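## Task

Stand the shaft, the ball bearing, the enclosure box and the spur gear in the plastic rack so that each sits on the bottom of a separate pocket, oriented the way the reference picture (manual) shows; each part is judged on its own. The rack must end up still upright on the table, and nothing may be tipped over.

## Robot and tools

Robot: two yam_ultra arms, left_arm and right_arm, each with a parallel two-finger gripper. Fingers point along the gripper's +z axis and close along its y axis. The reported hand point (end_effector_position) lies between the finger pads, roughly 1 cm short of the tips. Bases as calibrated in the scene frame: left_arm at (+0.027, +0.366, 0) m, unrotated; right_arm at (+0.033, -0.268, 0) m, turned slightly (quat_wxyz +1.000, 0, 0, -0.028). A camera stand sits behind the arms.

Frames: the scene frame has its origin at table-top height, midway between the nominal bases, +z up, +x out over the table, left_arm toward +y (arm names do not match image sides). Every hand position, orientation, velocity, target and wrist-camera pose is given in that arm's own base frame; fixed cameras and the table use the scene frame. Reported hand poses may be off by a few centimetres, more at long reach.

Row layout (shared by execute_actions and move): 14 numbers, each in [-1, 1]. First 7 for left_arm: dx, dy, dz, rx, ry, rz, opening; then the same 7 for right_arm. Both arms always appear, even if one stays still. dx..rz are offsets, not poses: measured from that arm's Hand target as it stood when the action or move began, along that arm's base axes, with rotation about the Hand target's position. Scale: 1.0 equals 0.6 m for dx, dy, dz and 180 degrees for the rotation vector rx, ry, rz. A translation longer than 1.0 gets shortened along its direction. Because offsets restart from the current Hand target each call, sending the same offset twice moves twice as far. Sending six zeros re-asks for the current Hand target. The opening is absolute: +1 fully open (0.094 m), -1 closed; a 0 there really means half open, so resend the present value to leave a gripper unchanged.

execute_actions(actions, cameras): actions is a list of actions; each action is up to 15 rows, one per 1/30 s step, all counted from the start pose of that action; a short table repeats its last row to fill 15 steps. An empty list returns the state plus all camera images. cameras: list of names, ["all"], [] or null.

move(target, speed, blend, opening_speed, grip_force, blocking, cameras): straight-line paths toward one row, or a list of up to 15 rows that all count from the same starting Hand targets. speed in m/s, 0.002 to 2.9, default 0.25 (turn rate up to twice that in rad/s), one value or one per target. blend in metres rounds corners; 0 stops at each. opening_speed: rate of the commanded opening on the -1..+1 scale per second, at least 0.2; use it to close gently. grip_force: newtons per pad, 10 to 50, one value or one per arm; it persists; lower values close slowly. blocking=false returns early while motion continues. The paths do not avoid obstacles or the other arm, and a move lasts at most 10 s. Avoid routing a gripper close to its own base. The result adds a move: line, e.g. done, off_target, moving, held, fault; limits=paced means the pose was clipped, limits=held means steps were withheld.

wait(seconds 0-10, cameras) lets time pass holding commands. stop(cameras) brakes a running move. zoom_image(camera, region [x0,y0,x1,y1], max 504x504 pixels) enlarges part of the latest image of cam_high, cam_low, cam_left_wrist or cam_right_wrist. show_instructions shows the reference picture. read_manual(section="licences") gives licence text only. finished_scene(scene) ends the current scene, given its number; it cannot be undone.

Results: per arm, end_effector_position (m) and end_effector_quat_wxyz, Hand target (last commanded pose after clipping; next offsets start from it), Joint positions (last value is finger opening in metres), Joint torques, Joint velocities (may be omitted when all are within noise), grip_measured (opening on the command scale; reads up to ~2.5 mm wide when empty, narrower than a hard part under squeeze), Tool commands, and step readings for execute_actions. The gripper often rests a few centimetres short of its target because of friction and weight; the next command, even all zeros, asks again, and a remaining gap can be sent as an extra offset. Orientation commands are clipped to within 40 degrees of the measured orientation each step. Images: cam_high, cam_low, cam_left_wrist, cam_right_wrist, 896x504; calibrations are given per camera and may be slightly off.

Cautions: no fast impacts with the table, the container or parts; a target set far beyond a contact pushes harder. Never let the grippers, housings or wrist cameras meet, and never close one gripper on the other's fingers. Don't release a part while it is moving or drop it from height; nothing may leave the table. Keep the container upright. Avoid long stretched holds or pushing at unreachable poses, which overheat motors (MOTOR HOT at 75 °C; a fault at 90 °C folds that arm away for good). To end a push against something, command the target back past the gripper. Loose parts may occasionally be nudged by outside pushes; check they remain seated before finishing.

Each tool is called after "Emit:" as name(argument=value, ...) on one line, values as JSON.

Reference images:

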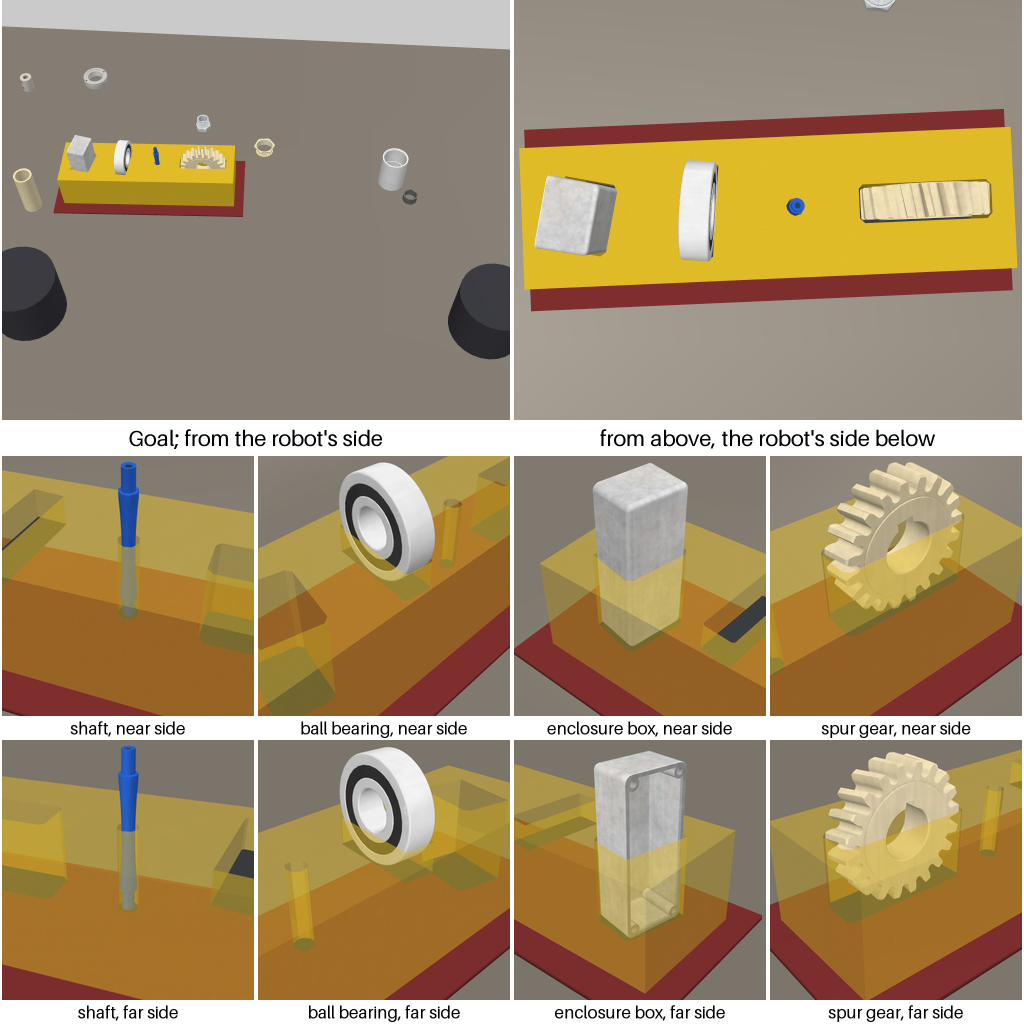

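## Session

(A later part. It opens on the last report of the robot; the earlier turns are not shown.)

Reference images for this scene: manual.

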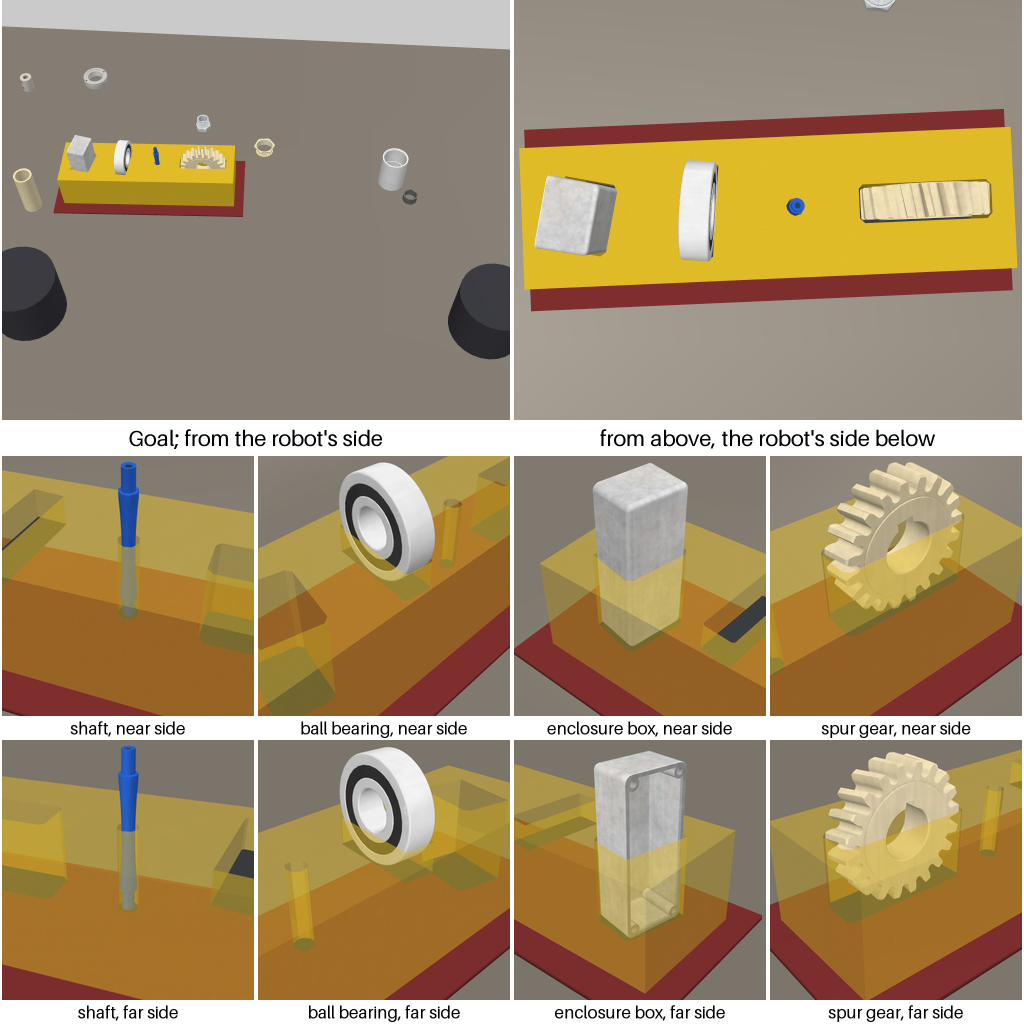

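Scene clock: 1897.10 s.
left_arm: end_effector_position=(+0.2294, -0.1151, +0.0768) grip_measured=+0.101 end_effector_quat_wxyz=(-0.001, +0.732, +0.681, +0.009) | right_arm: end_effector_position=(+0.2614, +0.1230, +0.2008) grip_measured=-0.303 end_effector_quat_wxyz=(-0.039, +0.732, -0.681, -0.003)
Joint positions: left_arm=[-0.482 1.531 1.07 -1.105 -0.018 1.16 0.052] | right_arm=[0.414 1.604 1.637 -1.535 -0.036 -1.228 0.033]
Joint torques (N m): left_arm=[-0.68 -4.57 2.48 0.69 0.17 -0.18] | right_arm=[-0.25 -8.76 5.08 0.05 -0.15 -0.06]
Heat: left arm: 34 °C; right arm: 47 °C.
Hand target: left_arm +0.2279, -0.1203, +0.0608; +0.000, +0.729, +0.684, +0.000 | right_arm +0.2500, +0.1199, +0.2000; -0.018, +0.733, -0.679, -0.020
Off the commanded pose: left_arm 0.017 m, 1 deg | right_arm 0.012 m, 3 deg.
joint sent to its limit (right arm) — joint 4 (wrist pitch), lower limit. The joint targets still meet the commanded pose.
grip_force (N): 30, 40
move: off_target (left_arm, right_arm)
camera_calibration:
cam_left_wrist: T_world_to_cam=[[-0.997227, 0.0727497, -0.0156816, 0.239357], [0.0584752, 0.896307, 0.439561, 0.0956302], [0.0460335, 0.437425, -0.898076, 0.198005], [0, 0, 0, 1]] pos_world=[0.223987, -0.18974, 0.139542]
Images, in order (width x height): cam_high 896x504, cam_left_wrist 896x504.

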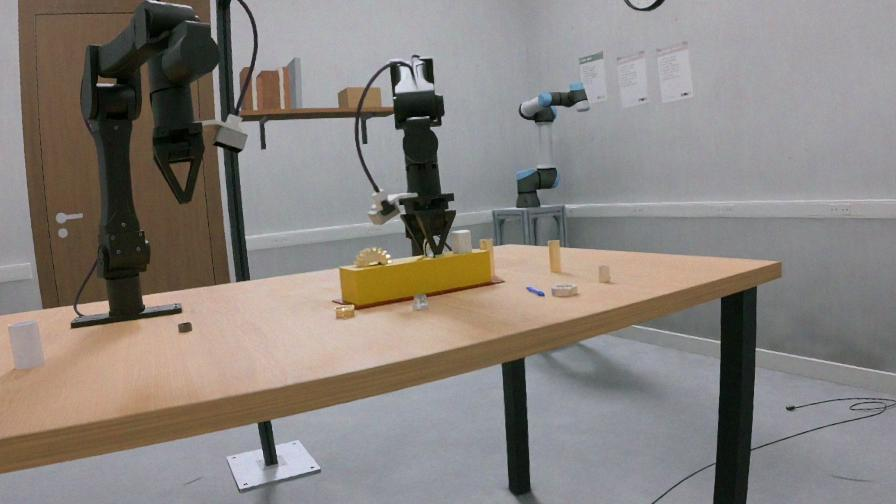

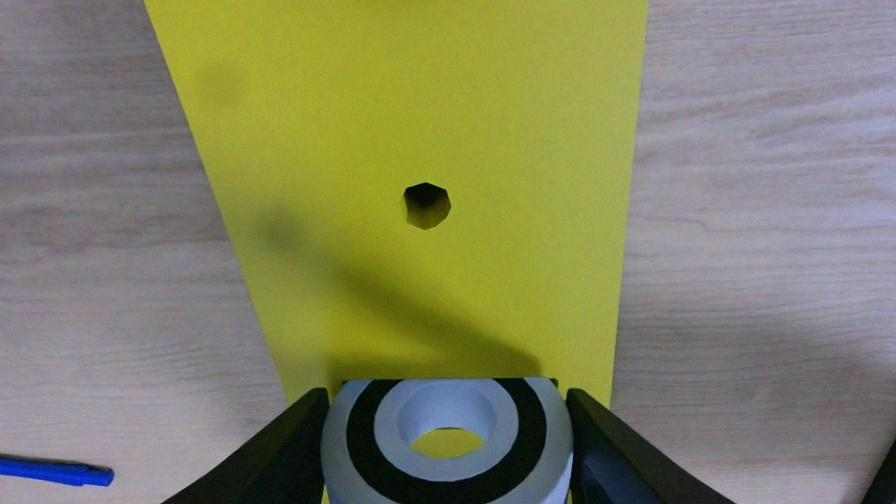

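Emit:
move(target=[[0,0,0.0245,0,0,0,-0.05, 0,0,0,0,0,0,-0.3],[0,0,0.0245,0,0,0,0.3, 0,0,0,0,0,0,-0.3],[0,0,0.182,0,0,0,0.3, 0,0,0,0,0,0,-0.3],[0.3427,0.125,0.0903,0.0597,0.0394,0.4101,-0.4, 0,0,0,0,0,0,-0.3]], speed=[0.08, 0.1, 0.15, 0.35], blend=[0,0,0.02,0], opening_speed=0.7, cameras=["cam_high","cam_left_wrist"])

Emit:
zoom_image(camera="cam_left_wrist", region=[330, 120, 580, 300])

Emit:
zoom_image(camera="cam_high", region=[320, 200, 600, 320])

Scene clock: 2069.87 s.
left_arm: end_effector_position=(+0.4314, -0.0468, +0.1185) grip_measured=-0.398 end_effector_quat_wxyz=(-0.011, +0.177, +0.984, +0.023) | right_arm: end_effector_position=(+0.2614, +0.1230, +0.2008) grip_measured=-0.303 end_effector_quat_wxyz=(-0.039, +0.732, -0.681, -0.003)
Joint positions: left_arm=[-0.13 2.278 2.235 -1.547 -0.047 0.225 0.028] | right_arm=[0.414 1.604 1.637 -1.535 -0.036 -1.228 0.033]
Joint torques (N m): left_arm=[0.32 -12.05 7.13 -0.18 -0.02 -0.09] | right_arm=[-0.27 -8.76 5.11 0.02 -0.13 -0.06]
Heat: left arm: 32 °C; right arm: 43 °C.
Hand target: left_arm +0.4334, -0.0453, +0.1149; -0.103, +0.169, +0.980, +0.018 | right_arm +0.2500, +0.1199, +0.2000; -0.018, +0.733, -0.679, -0.020
Off the commanded pose: left_arm 0.004 m, 11 deg | right_arm 0.012 m, 3 deg.
joint sent to its limit (left arm) — joint 4 (wrist pitch), lower limit. The joint targets are off in orientation, not in position.
joint sent to its limit (right arm) — joint 4 (wrist pitch), lower limit. The joint targets still meet the commanded pose.
grip_force (N): 30, 40
move: off_target (left_arm, right_arm); target 4's new opening was sent with left_arm's hand 0.004 m and 11 deg from that target
camera_calibration:
cam_left_wrist: T_world_to_cam=[[-0.350034, -0.93564, -0.0453147, 0.113502], [-0.842375, 0.293246, 0.452118, 0.363218], [-0.409731, 0.196429, -0.890806, 0.380892], [0, 0, 0, 1]] pos_world=[0.501759, -0.075133, 0.180227]
Images, in order (width x height): cam_high 896x504, cam_left_wrist 896x504.

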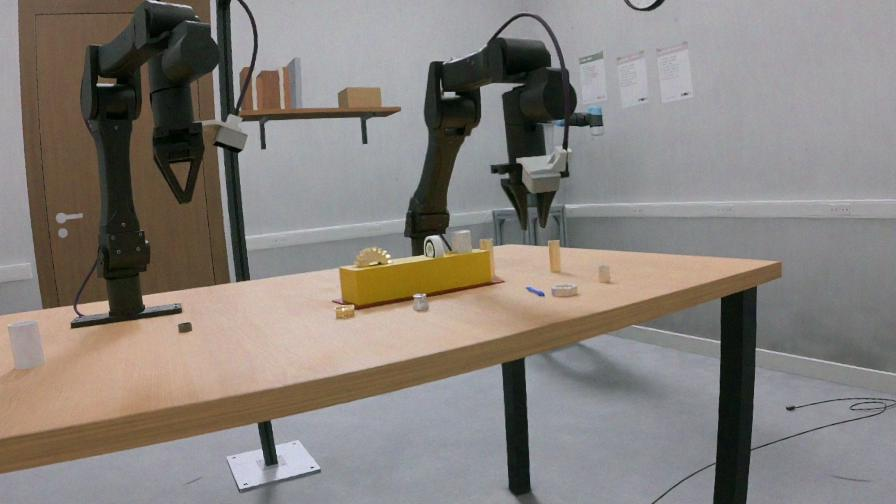

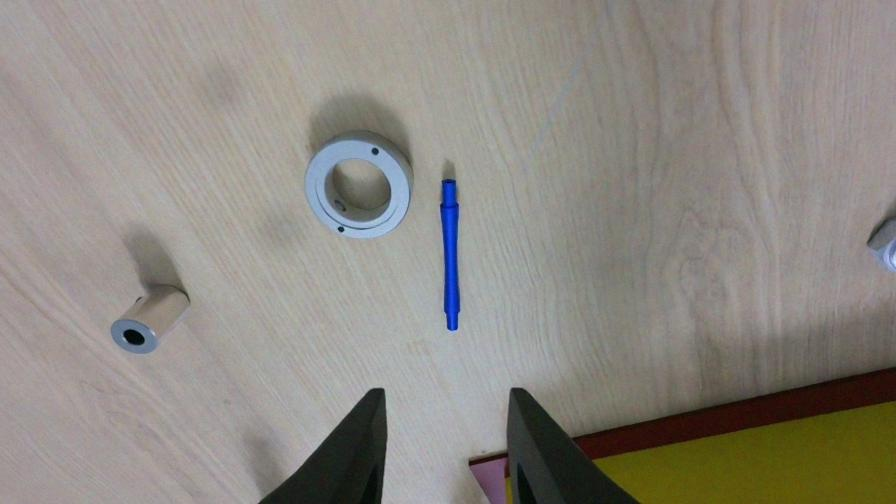

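Scaled by 2.016 from the camera's 896x504 image, which has a finer 1280x720 frame.

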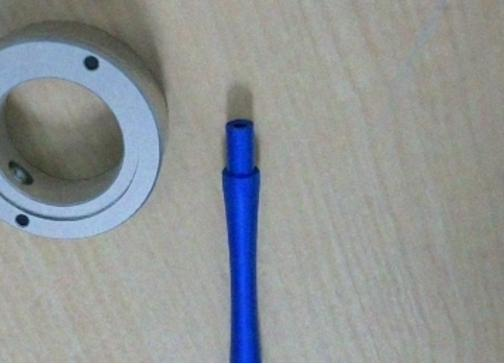

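Scaled by 1.800 from the camera's 896x504 image, which has a finer 1280x720 frame.

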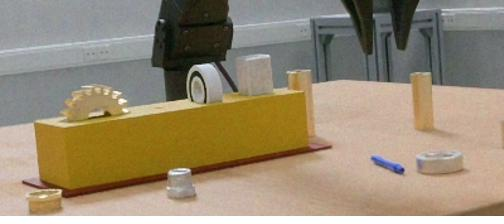

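Emit:
move(target=[-0.0012,0.0062,-0.1082,-0.0073,-0.0210,0.0056,-0.6, 0,0,0,0,0,0,-0.3], speed=0.15, grip_force=[30, 40], cameras=["cam_left_wrist"])

Emit:
zoom_image(camera="cam_left_wrist", region=[330, 240, 580, 440])

Scene clock: 2117.77 s.
left_arm: end_effector_position=(+0.4299, -0.0430, +0.0572) grip_measured=-0.598 end_effector_quat_wxyz=(-0.069, +0.168, +0.983, +0.016) | right_arm: end_effector_position=(+0.2614, +0.1230, +0.2008) grip_measured=-0.303 end_effector_quat_wxyz=(-0.039, +0.732, -0.681, -0.003)
Joint positions: left_arm=[-0.119 2.396 2.186 -1.497 -0.04 0.217 0.019] | right_arm=[0.414 1.604 1.637 -1.535 -0.036 -1.228 0.033]
Joint torques (N m): left_arm=[0.64 -13.53 5.18 -0.1 0.09 -0.1] | right_arm=[-0.28 -8.73 5.04 0.06 -0.15 -0.04]
Heat: left arm: 38 °C; right arm: 42 °C.
Hand target: left_arm +0.4327, -0.0417, +0.0499; -0.069, +0.161, +0.984, +0.011 | right_arm +0.2500, +0.1199, +0.2000; -0.018, +0.733, -0.679, -0.020
Off the commanded pose: left_arm 0.008 m, 1 deg | right_arm 0.012 m, 3 deg.
joint sent to its limit (right arm) — joint 4 (wrist pitch), lower limit. The joint targets still meet the commanded pose.
grip_force (N): 30, 40
move: off_target (right_arm)
camera_calibration:
cam_left_wrist: T_world_to_cam=[[-0.334676, -0.942247, -0.0127616, 0.105078], [-0.789539, 0.272992, 0.549639, 0.35937], [-0.514411, 0.194027, -0.835305, 0.366464], [0, 0, 0, 1]] pos_world=[0.507418, -0.0701994, 0.109927]
Images, in order (width x height): cam_left_wrist 896x504.

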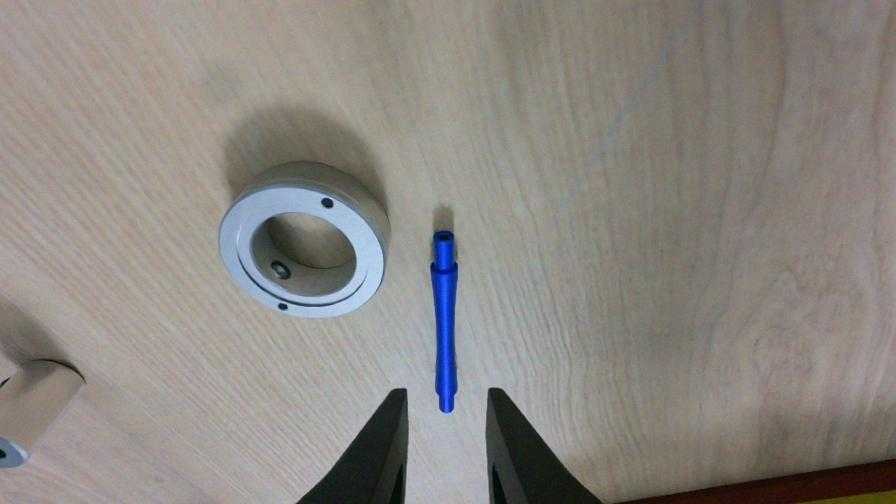

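Scaled by 2.016 from the camera's 896x504 image, which has a finer 1280x720 frame.

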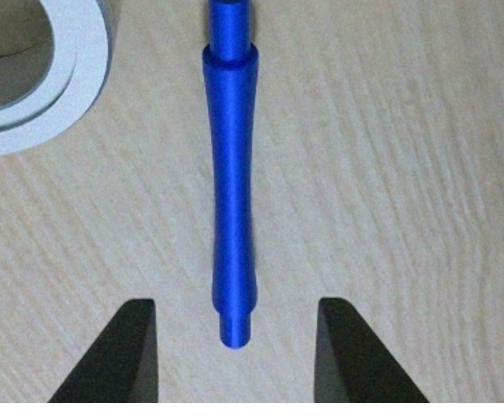

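Emit:
move(target=[[0,0,-0.0645,0,0,0,-0.6, 0,0,0,0,0,0,-0.3],[0,0,-0.0645,0,0,0,-1.0, 0,0,0,0,0,0,-0.3],[0,0,0.15,0,0,0,-1.0, 0,0,0,0,0,0,-0.3],[-0.2153,0.6117,0.1335,0.1285,-0.5068,0.2832,-1.0, 0,0,0,0,0,0,-0.3]], speed=[0.06, 0.1, 0.15, 0.35], blend=[0,0,0.02,0], opening_speed=0.5, grip_force=[30, 40], cameras=["cam_high","cam_left_wrist"])

Emit:
zoom_image(camera="cam_high", region=[540, 150, 700, 270])

Emit:
zoom_image(camera="cam_left_wrist", region=[330, 340, 570, 504])

Scene clock: 2145.90 s.
left_arm: end_effector_position=(+0.3045, +0.3271, +0.1377) grip_measured=-0.977 end_effector_quat_wxyz=(+0.604, -0.300, +0.688, +0.268) | right_arm: end_effector_position=(+0.2614, +0.1230, +0.2008) grip_measured=-0.303 end_effector_quat_wxyz=(-0.039, +0.732, -0.681, -0.003)
Joint positions: left_arm=[0.813 1.718 0.493 1.099 -0.015 0.005 0.001] | right_arm=[0.414 1.604 1.637 -1.535 -0.036 -1.228 0.033]
Joint torques (N m): left_arm=[0.25 -6.17 3.99 2.06 0.11 -0.09] | right_arm=[-0.28 -8.8 5.05 0.04 -0.13 -0.06]
Heat: left arm: 40 °C; right arm: 42 °C.
Hand target: left_arm +0.3035, +0.3254, +0.1300; +0.601, -0.301, +0.692, +0.262 | right_arm +0.2500, +0.1199, +0.2000; -0.018, +0.733, -0.679, -0.020
Off the commanded pose: left_arm 0.008 m, 1 deg | right_arm 0.012 m, 3 deg.
joint sent to its limit (right arm) — joint 4 (wrist pitch), lower limit. The joint targets still meet the commanded pose.
grip_force (N): 30, 40
move: off_target (right_arm); target 2's new opening was sent with left_arm's hand 0.014 m and 2 deg from that target
camera_calibration:
cam_left_wrist: T_world_to_cam=[[0.738237, -0.674492, -0.00821273, -0.00210585], [-0.367798, -0.392291, -0.843109, 0.396031], [0.565448, 0.625434, -0.53768, -0.21346], [0, 0, 0, 1]] pos_world=[0.267914, 0.287444, 0.219107]
Images, in order (width x height): cam_high 896x504, cam_left_wrist 896x504.

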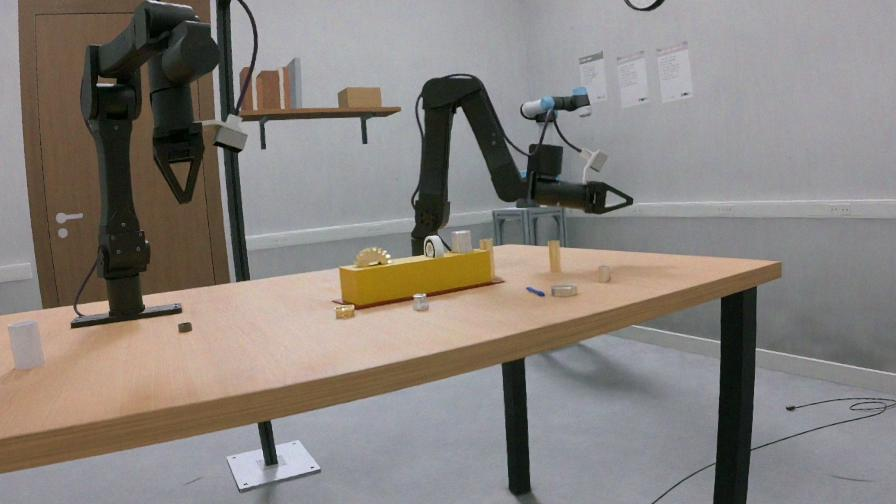

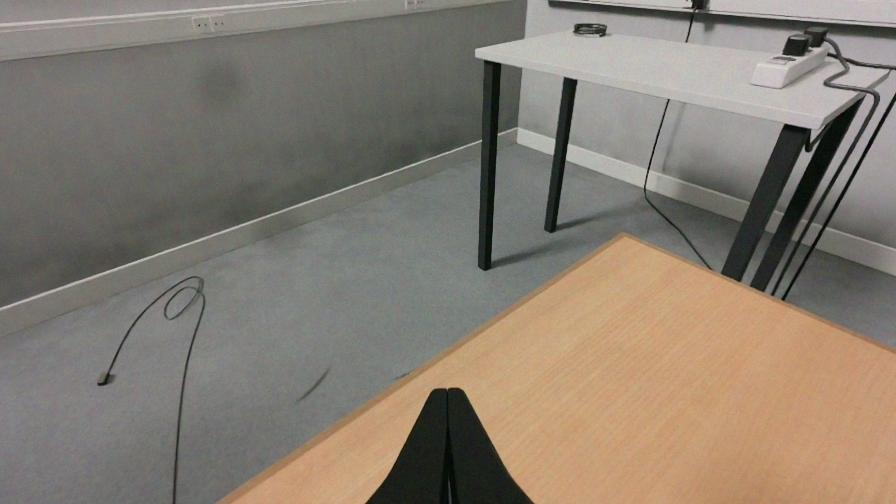

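Scaled by 3.150 from the camera's 896x504 image, which has a finer 1280x720 frame.

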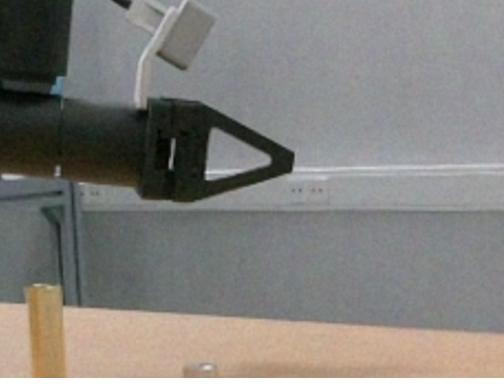

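Scaled by 2.100 from the camera's 896x504 image, which has a finer 1280x720 frame.

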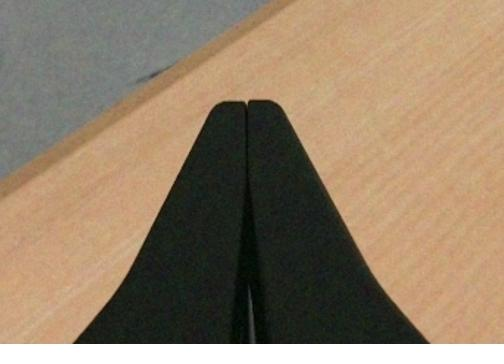

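Emit:
move(target=[[0.2153,-0.6117,-0.0500,-0.1285,0.5068,-0.2832,-0.6, 0,0,0,0,0,0,-0.3],[0.2153,-0.6117,-0.1967,-0.1285,0.5068,-0.2832,-0.6, 0,0,0,0,0,0,-0.3],[0.2153,-0.6117,-0.207,-0.1285,0.5068,-0.2832,-0.6, 0,0,0,0,0,0,-0.3]], speed=[0.4, 0.12, 0.04], blend=[0.02,0,0], cameras=["cam_left_wrist"])

Emit:
zoom_image(camera="cam_left_wrist", region=[330, 300, 570, 504])

Scene clock: 2158.67 s.
left_arm: end_effector_position=(+0.4339, -0.0406, +0.0203) grip_measured=-0.601 end_effector_quat_wxyz=(-0.059, +0.159, +0.985, +0.016) | right_arm: end_effector_position=(+0.2614, +0.1230, +0.2008) grip_measured=-0.303 end_effector_quat_wxyz=(-0.039, +0.732, -0.681, -0.003)
Joint positions: left_arm=[-0.111 2.4 2.048 -1.337 -0.038 0.206 0.019] | right_arm=[0.414 1.604 1.637 -1.535 -0.036 -1.228 0.033]
Joint torques (N m): left_arm=[0.09 -12.62 4.48 -0.04 0.08 0.03] | right_arm=[-0.27 -8.8 5.19 0.05 -0.14 -0.05]
Heat: left arm: 38 °C; right arm: 42 °C.
Hand target: left_arm +0.4327, -0.0415, +0.0058; -0.069, +0.161, +0.984, +0.011 | right_arm +0.2500, +0.1199, +0.2000; -0.018, +0.733, -0.679, -0.020
Off the commanded pose: left_arm 0.015 m, 1 deg | right_arm 0.012 m, 3 deg.
joint sent to its limit (right arm) — joint 4 (wrist pitch), lower limit. The joint targets still meet the commanded pose.
grip_force (N): 30, 40
move: off_target (left_arm, right_arm)
camera_calibration:
cam_left_wrist: T_world_to_cam=[[-0.316189, -0.948547, -0.0168226, 0.100032], [-0.804938, 0.258849, 0.533921, 0.388576], [-0.502095, 0.182361, -0.845367, 0.331722], [0, 0, 0, 1]] pos_world=[0.510965, -0.06619, 0.0746413]
Images, in order (width x height): cam_left_wrist 896x504.

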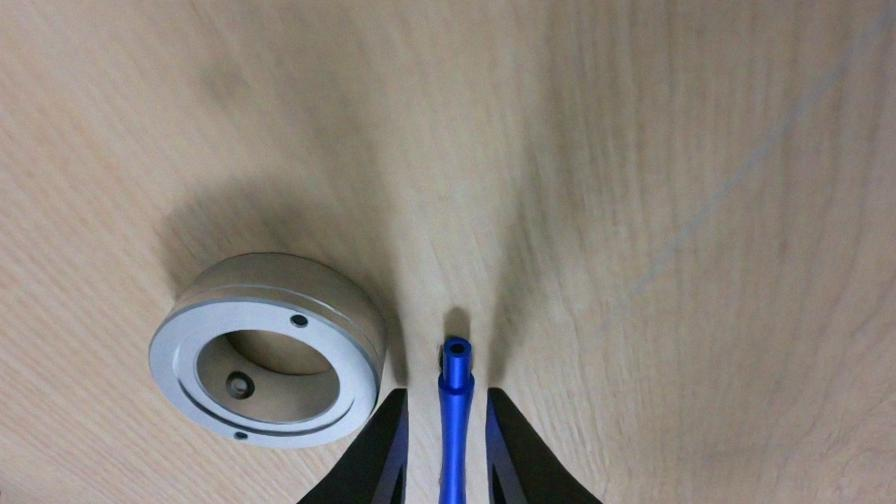

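Scaled by 2.100 from the camera's 896x504 image, which has a finer 1280x720 frame.

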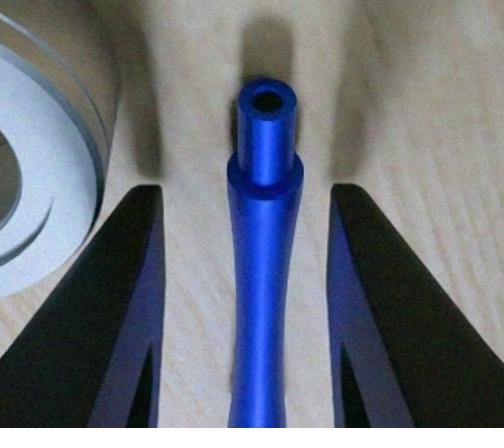

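Emit:
move(target=[[0,0,-0.0055,0,0,0,-0.6, 0,0,0,0,0,0,-0.3],[0,0,-0.0055,0,0,0,-1.0, 0,0,0,0,0,0,-0.3],[0,0,0.11,0,0,0,-1.0, 0,0,0,0,0,0,-0.3]], speed=[0.03, 0.1, 0.12], opening_speed=0.4, grip_force=[25, 40], cameras=["cam_left_wrist","cam_high"])

Emit:
zoom_image(camera="cam_left_wrist", region=[330, 300, 570, 504])

Scene clock: 2173.47 s.
left_arm: end_effector_position=(+0.4331, -0.0407, +0.0715) grip_measured=-0.830 end_effector_quat_wxyz=(-0.062, +0.159, +0.985, +0.015) | right_arm: end_effector_position=(+0.2614, +0.1230, +0.2008) grip_measured=-0.303 end_effector_quat_wxyz=(-0.039, +0.732, -0.681, -0.003)
Joint positions: left_arm=[-0.111 2.4 2.251 -1.545 -0.037 0.206 0.008] | right_arm=[0.414 1.604 1.637 -1.535 -0.036 -1.228 0.033]
Joint torques (N m): left_arm=[0.08 -14.2 6.53 -0.45 0.06 0.03] | right_arm=[-0.23 -8.83 5.05 0.05 -0.16 -0.05]
Heat: left arm: 37 °C; right arm: 42 °C.
Hand target: left_arm +0.4327, -0.0415, +0.0719; -0.069, +0.161, +0.985, +0.011 | right_arm +0.2500, +0.1199, +0.2000; -0.018, +0.733, -0.679, -0.020
Off the commanded pose: left_arm 0.001 m, 1 deg | right_arm 0.012 m, 3 deg.
joint sent to its limit (left arm) — joint 4 (wrist pitch), lower limit. The joint targets still meet the commanded pose.
joint sent to its limit (right arm) — joint 4 (wrist pitch), lower limit. The joint targets still meet the commanded pose.
grip_force (N): 25, 40
move: off_target (right_arm); target 2's new opening was sent with left_arm's hand 0.016 m and 1 deg from that target
camera_calibration:
cam_left_wrist: T_world_to_cam=[[-0.316194, -0.948587, -0.0142586, 0.100307], [-0.80205, 0.259261, 0.538051, 0.359104], [-0.506692, 0.181565, -0.842792, 0.376396], [0, 0, 0, 1]] pos_world=[0.510453, -0.0662919, 0.125437]
Images, in order (width x height): cam_high 896x504, cam_left_wrist 896x504.

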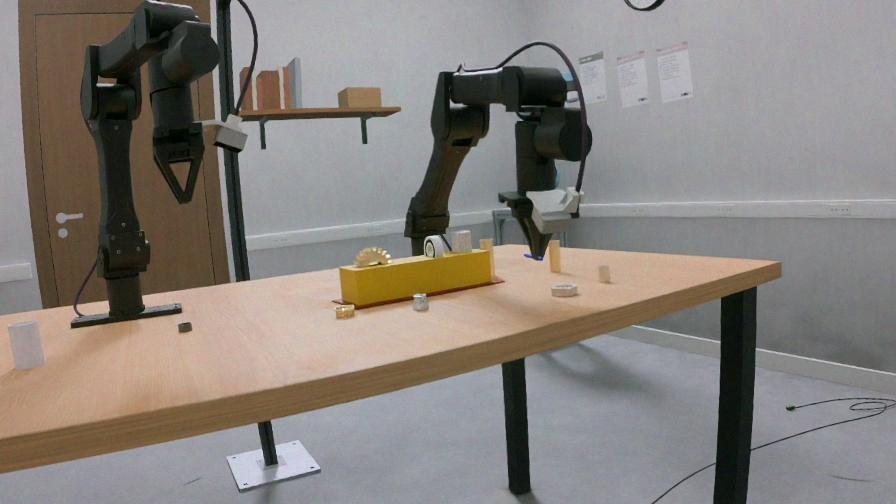

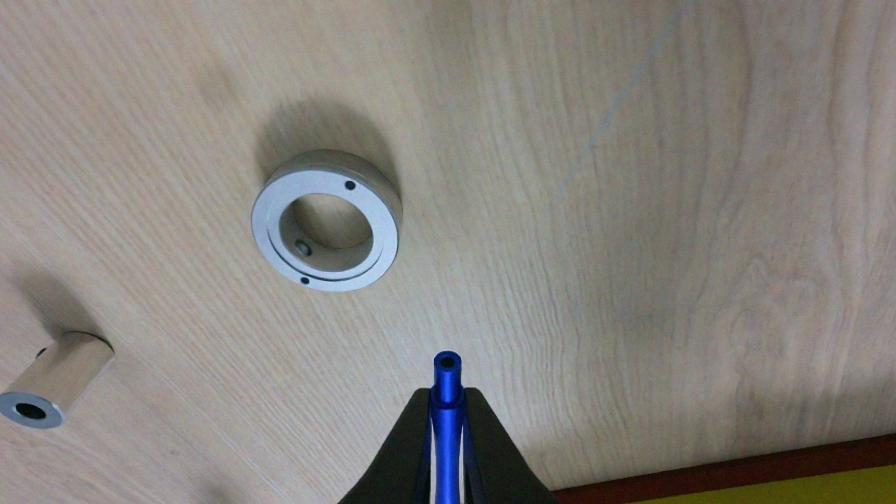

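Scaled by 2.100 from the camera's 896x504 image, which has a finer 1280x720 frame.

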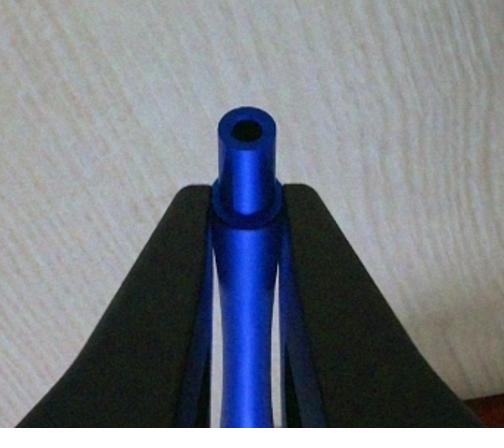

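Emit:
move(target=[-0.2153,0.6115,0.0968,0.1285,-0.5068,0.2832,-1.0, 0,0,0,0,0,0,-0.3], speed=0.4, cameras=["cam_left_wrist","cam_high"])

Emit:
zoom_image(camera="cam_left_wrist", region=[330, 300, 570, 504])

Emit:
zoom_image(camera="cam_high", region=[540, 150, 700, 270])

Scene clock: 2186.03 s.
left_arm: end_effector_position=(+0.3044, +0.3273, +0.1373) grip_measured=-0.830 end_effector_quat_wxyz=(+0.604, -0.300, +0.688, +0.268) | right_arm: end_effector_position=(+0.2614, +0.1230, +0.2008) grip_measured=-0.303 end_effector_quat_wxyz=(-0.039, +0.732, -0.681, -0.003)
Joint positions: left_arm=[0.813 1.719 0.493 1.098 -0.015 0.004 0.008] | right_arm=[0.414 1.604 1.637 -1.535 -0.036 -1.228 0.033]
Joint torques (N m): left_arm=[0.21 -6.2 3.96 2.08 0.12 -0.09] | right_arm=[-0.17 -8.77 5.09 0.03 -0.13 -0.05]
Heat: left arm: 38 °C; right arm: 41 °C.
Hand target: left_arm +0.3035, +0.3255, +0.1300; +0.601, -0.301, +0.692, +0.262 | right_arm +0.2500, +0.1199, +0.2000; -0.018, +0.733, -0.679, -0.020
Off the commanded pose: left_arm 0.008 m, 1 deg | right_arm 0.012 m, 3 deg.
joint sent to its limit (right arm) — joint 4 (wrist pitch), lower limit. The joint targets still meet the commanded pose.
grip_force (N): 25, 40
move: off_target (right_arm)
camera_calibration:
cam_left_wrist: T_world_to_cam=[[0.738754, -0.673929, -0.00783277, -0.00228127], [-0.367906, -0.393503, -0.842497, 0.396062], [0.564701, 0.62528, -0.538644, -0.213236], [0, 0, 0, 1]] pos_world=[0.267813, 0.287646, 0.218805]
Images, in order (width x height): cam_high 896x504, cam_left_wrist 896x504.

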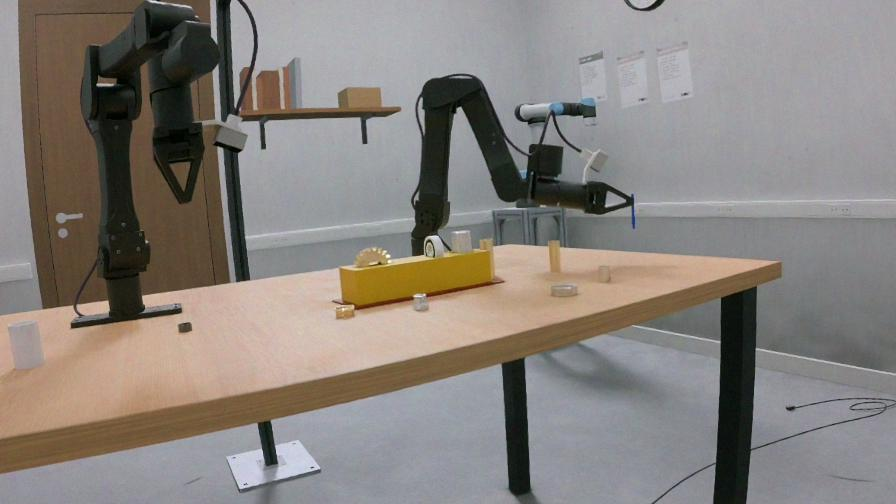

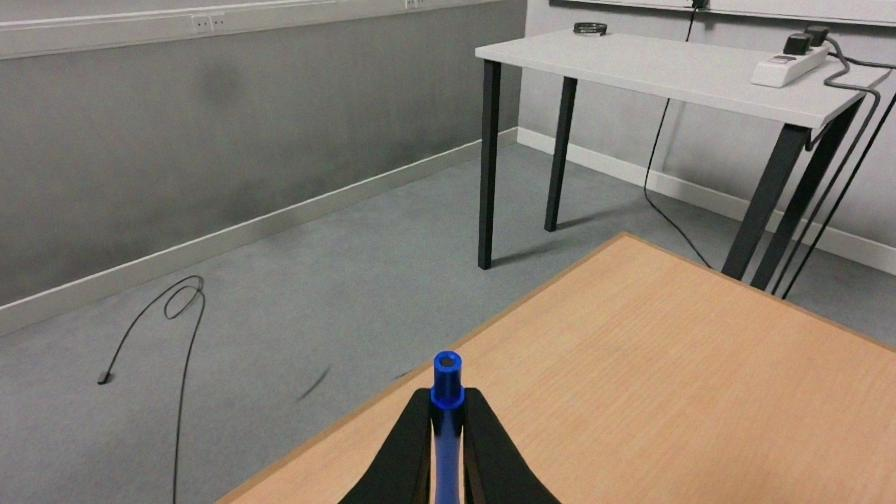

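Scaled by 2.100 from the camera's 896x504 image, which has a finer 1280x720 frame.

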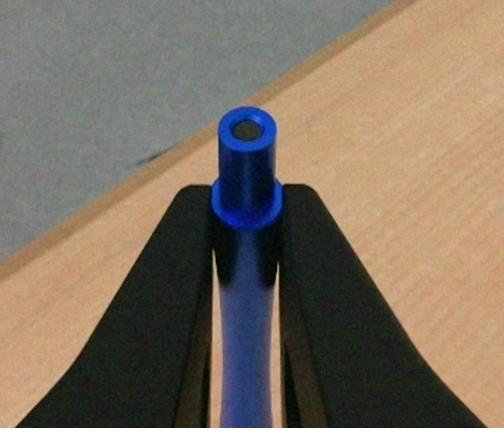

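Scaled by 3.150 from the camera's 896x504 image, which has a finer 1280x720 frame.

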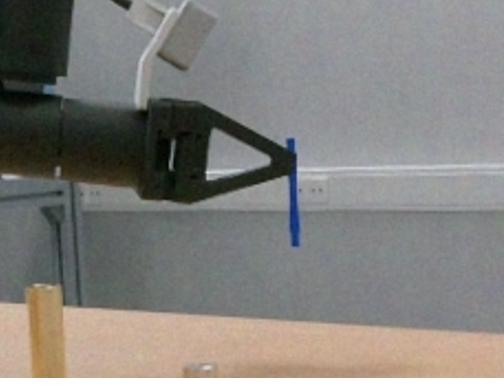

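Emit:
move(target=[[0,0,-0.1067,0,0,0,-1.0, 0,0,0,0,0,0,-0.3],[0,0,-0.125,0,0,0,-1.0, 0,0,0,0,0,0,-0.3]], speed=[0.12, 0.03], grip_force=[12, 40], cameras=["cam_left_wrist","cam_high"])

Emit:
zoom_image(camera="cam_high", region=[540, 170, 700, 290])

Emit:
zoom_image(camera="cam_left_wrist", region=[330, 300, 570, 504])

Scene clock: 2208.67 s.
left_arm: end_effector_position=(+0.3063, +0.3291, +0.0684) grip_measured=-0.827 end_effector_quat_wxyz=(+0.604, -0.300, +0.688, +0.268) | right_arm: end_effector_position=(+0.2614, +0.1230, +0.2008) grip_measured=-0.303 end_effector_quat_wxyz=(-0.039, +0.732, -0.681, -0.003)
Joint positions: left_arm=[0.813 2.092 0.479 1.486 -0.015 0.004 0.008] | right_arm=[0.414 1.604 1.637 -1.535 -0.036 -1.228 0.033]
Joint torques (N m): left_arm=[0.21 -4.64 2.03 2.48 0.12 -0.08] | right_arm=[-0.27 -8.81 5.14 0.05 -0.15 -0.07]
Heat: left arm: 35 °C; right arm: 41 °C.
Hand target: left_arm +0.3037, +0.3254, +0.0550; +0.602, -0.301, +0.692, +0.262 | right_arm +0.2500, +0.1199, +0.2000; -0.018, +0.733, -0.679, -0.020
Off the commanded pose: left_arm 0.014 m, 1 deg | right_arm 0.012 m, 3 deg.
joint sent to its limit (right arm) — joint 4 (wrist pitch), lower limit. The joint targets still meet the commanded pose.
grip_force (N): 12, 40
move: off_target (left_arm, right_arm)
camera_calibration:
cam_left_wrist: T_world_to_cam=[[0.738494, -0.674214, -0.00788717, -0.00278496], [-0.367632, -0.392821, -0.842934, 0.339172], [0.56522, 0.625401, -0.537959, -0.25294], [0, 0, 0, 1]] pos_world=[0.269714, 0.289545, 0.149806]
Images, in order (width x height): cam_high 896x504, cam_left_wrist 896x504.

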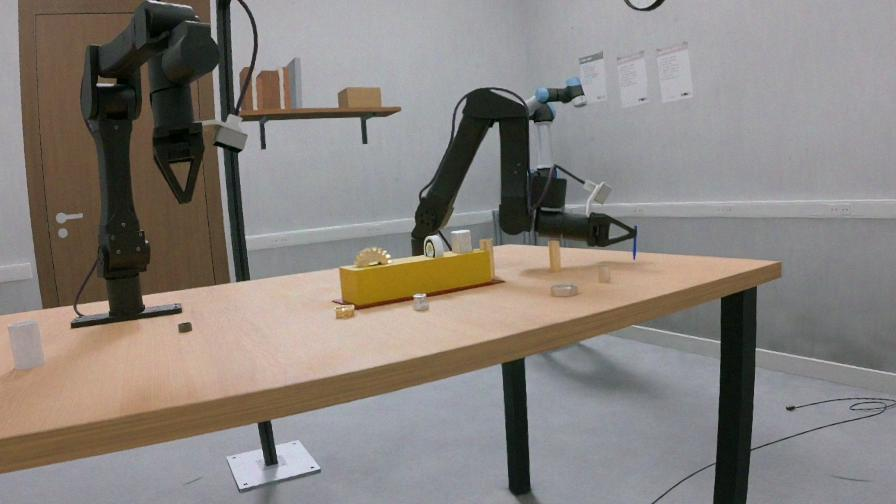

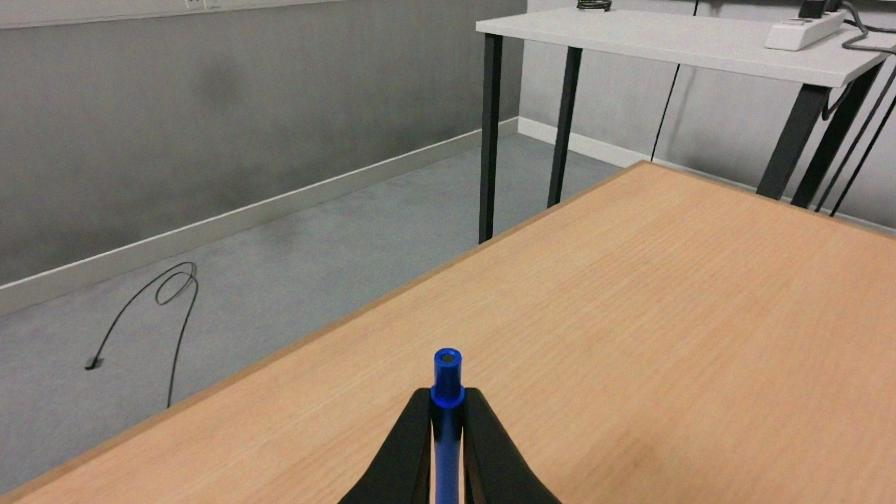

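Scaled by 3.150 from the camera's 896x504 image, which has a finer 1280x720 frame.

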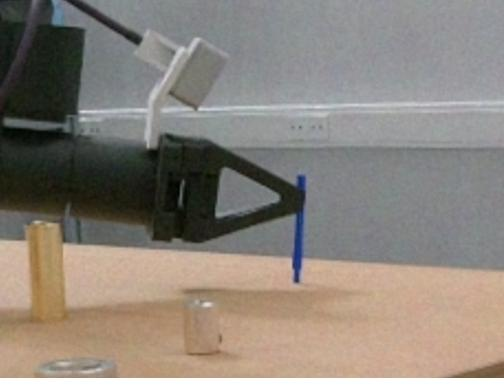

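Scaled by 2.100 from the camera's 896x504 image, which has a finer 1280x720 frame.

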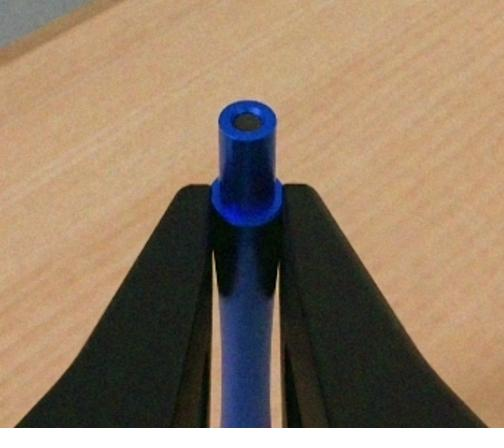

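Emit:
move(target=[[0.0103,0.011,0.0017,-0.1666,0.1554,0,-1.0, 0,0,0,0,0,0,-0.3],[0.0205,0.022,0.0017,-0.3332,0.3107,0,-1.0, 0,0,0,0,0,0,-0.3]], speed=[0.18,0.18], blend=[0.01,0], cameras=["cam_left_wrist","cam_high"])

Emit:
zoom_image(camera="cam_high", region=[540, 170, 700, 290])

Emit:
zoom_image(camera="cam_left_wrist", region=[330, 250, 570, 504])

Scene clock: 2221.87 s.
left_arm: end_effector_position=(+0.3160, +0.3378, +0.0624) grip_measured=-0.827 end_effector_quat_wxyz=(+0.007, -0.395, +0.919, +0.008) | right_arm: end_effector_position=(+0.2614, +0.1230, +0.2008) grip_measured=-0.303 end_effector_quat_wxyz=(-0.039, +0.732, -0.681, -0.003)
Joint positions: left_arm=[0.813 2.351 2.138 -1.338 -0.008 0.001 0.008] | right_arm=[0.414 1.604 1.637 -1.535 -0.036 -1.228 0.033]
Joint torques (N m): left_arm=[0.39 -12.45 7.38 -0.12 0.09 -0.07] | right_arm=[-0.29 -8.83 5.05 0.03 -0.17 -0.06]
Heat: left arm: 35 °C; right arm: 41 °C.
Hand target: left_arm +0.3159, +0.3386, +0.0560; +0.000, -0.399, +0.917, +0.000 | right_arm +0.2500, +0.1199, +0.2000; -0.018, +0.733, -0.679, -0.020
Off the commanded pose: left_arm 0.006 m, 1 deg | right_arm 0.012 m, 3 deg.
joint sent to its limit (right arm) — joint 4 (wrist pitch), lower limit. The joint targets still meet the commanded pose.
grip_force (N): 12, 40
move: off_target (right_arm)
camera_calibration:
cam_left_wrist: T_world_to_cam=[[0.725006, -0.688639, -0.0119509, 0.00521187], [-0.6249, -0.664999, 0.408994, 0.436164], [-0.289597, -0.289055, -0.912459, 0.335363], [0, 0, 0, 1]] pos_world=[0.3659, 0.390576, 0.127679]
Images, in order (width x height): cam_high 896x504, cam_left_wrist 896x504.

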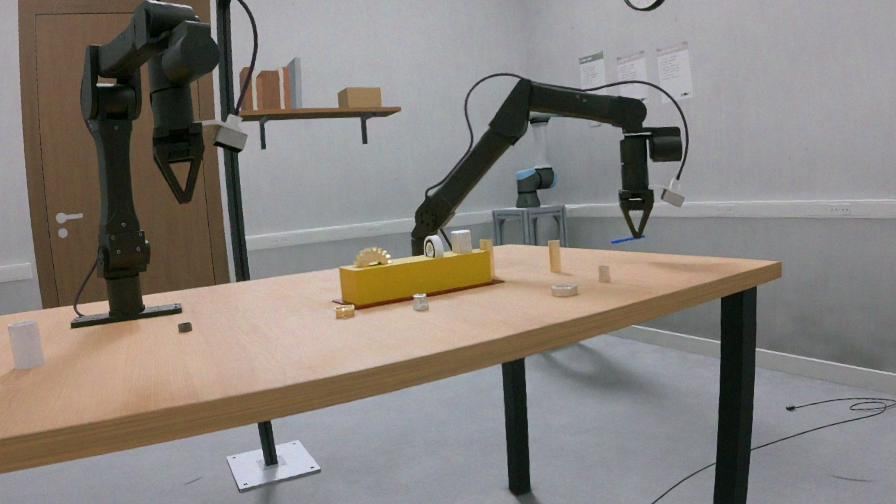

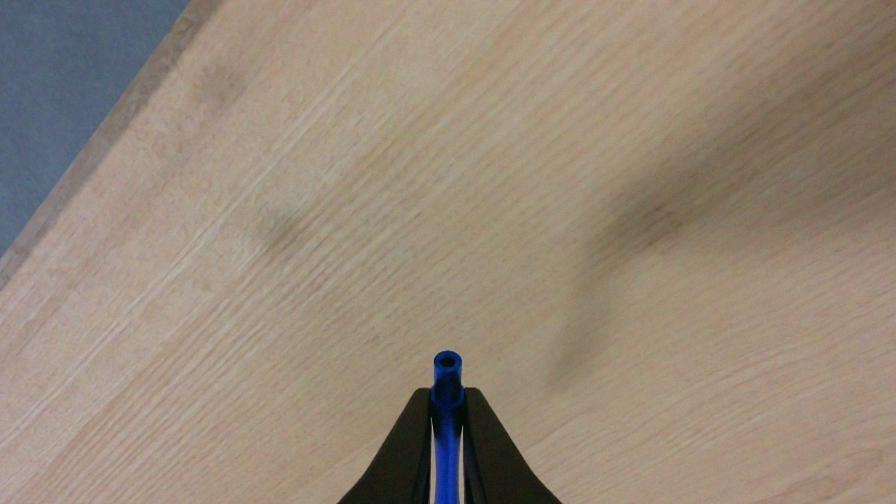

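Scaled by 3.150 from the camera's 896x504 image, which has a finer 1280x720 frame.

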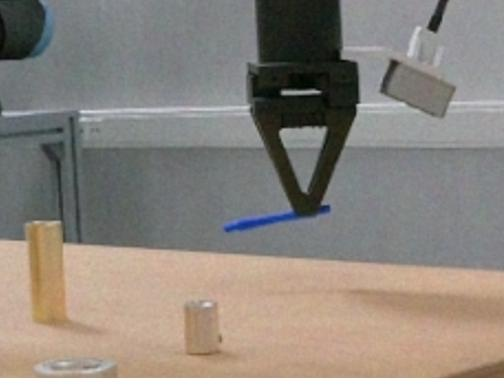

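Scaled by 1.984 from the camera's 896x504 image, which has a finer 1280x720 frame.

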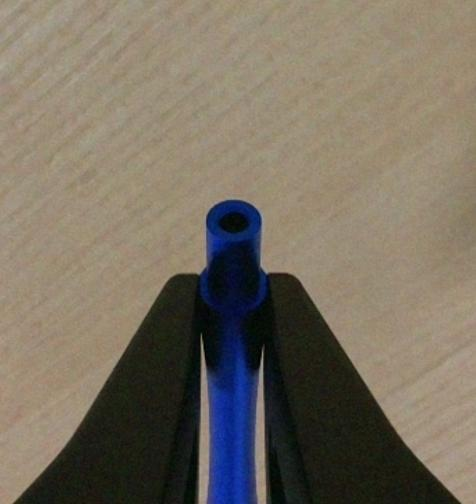

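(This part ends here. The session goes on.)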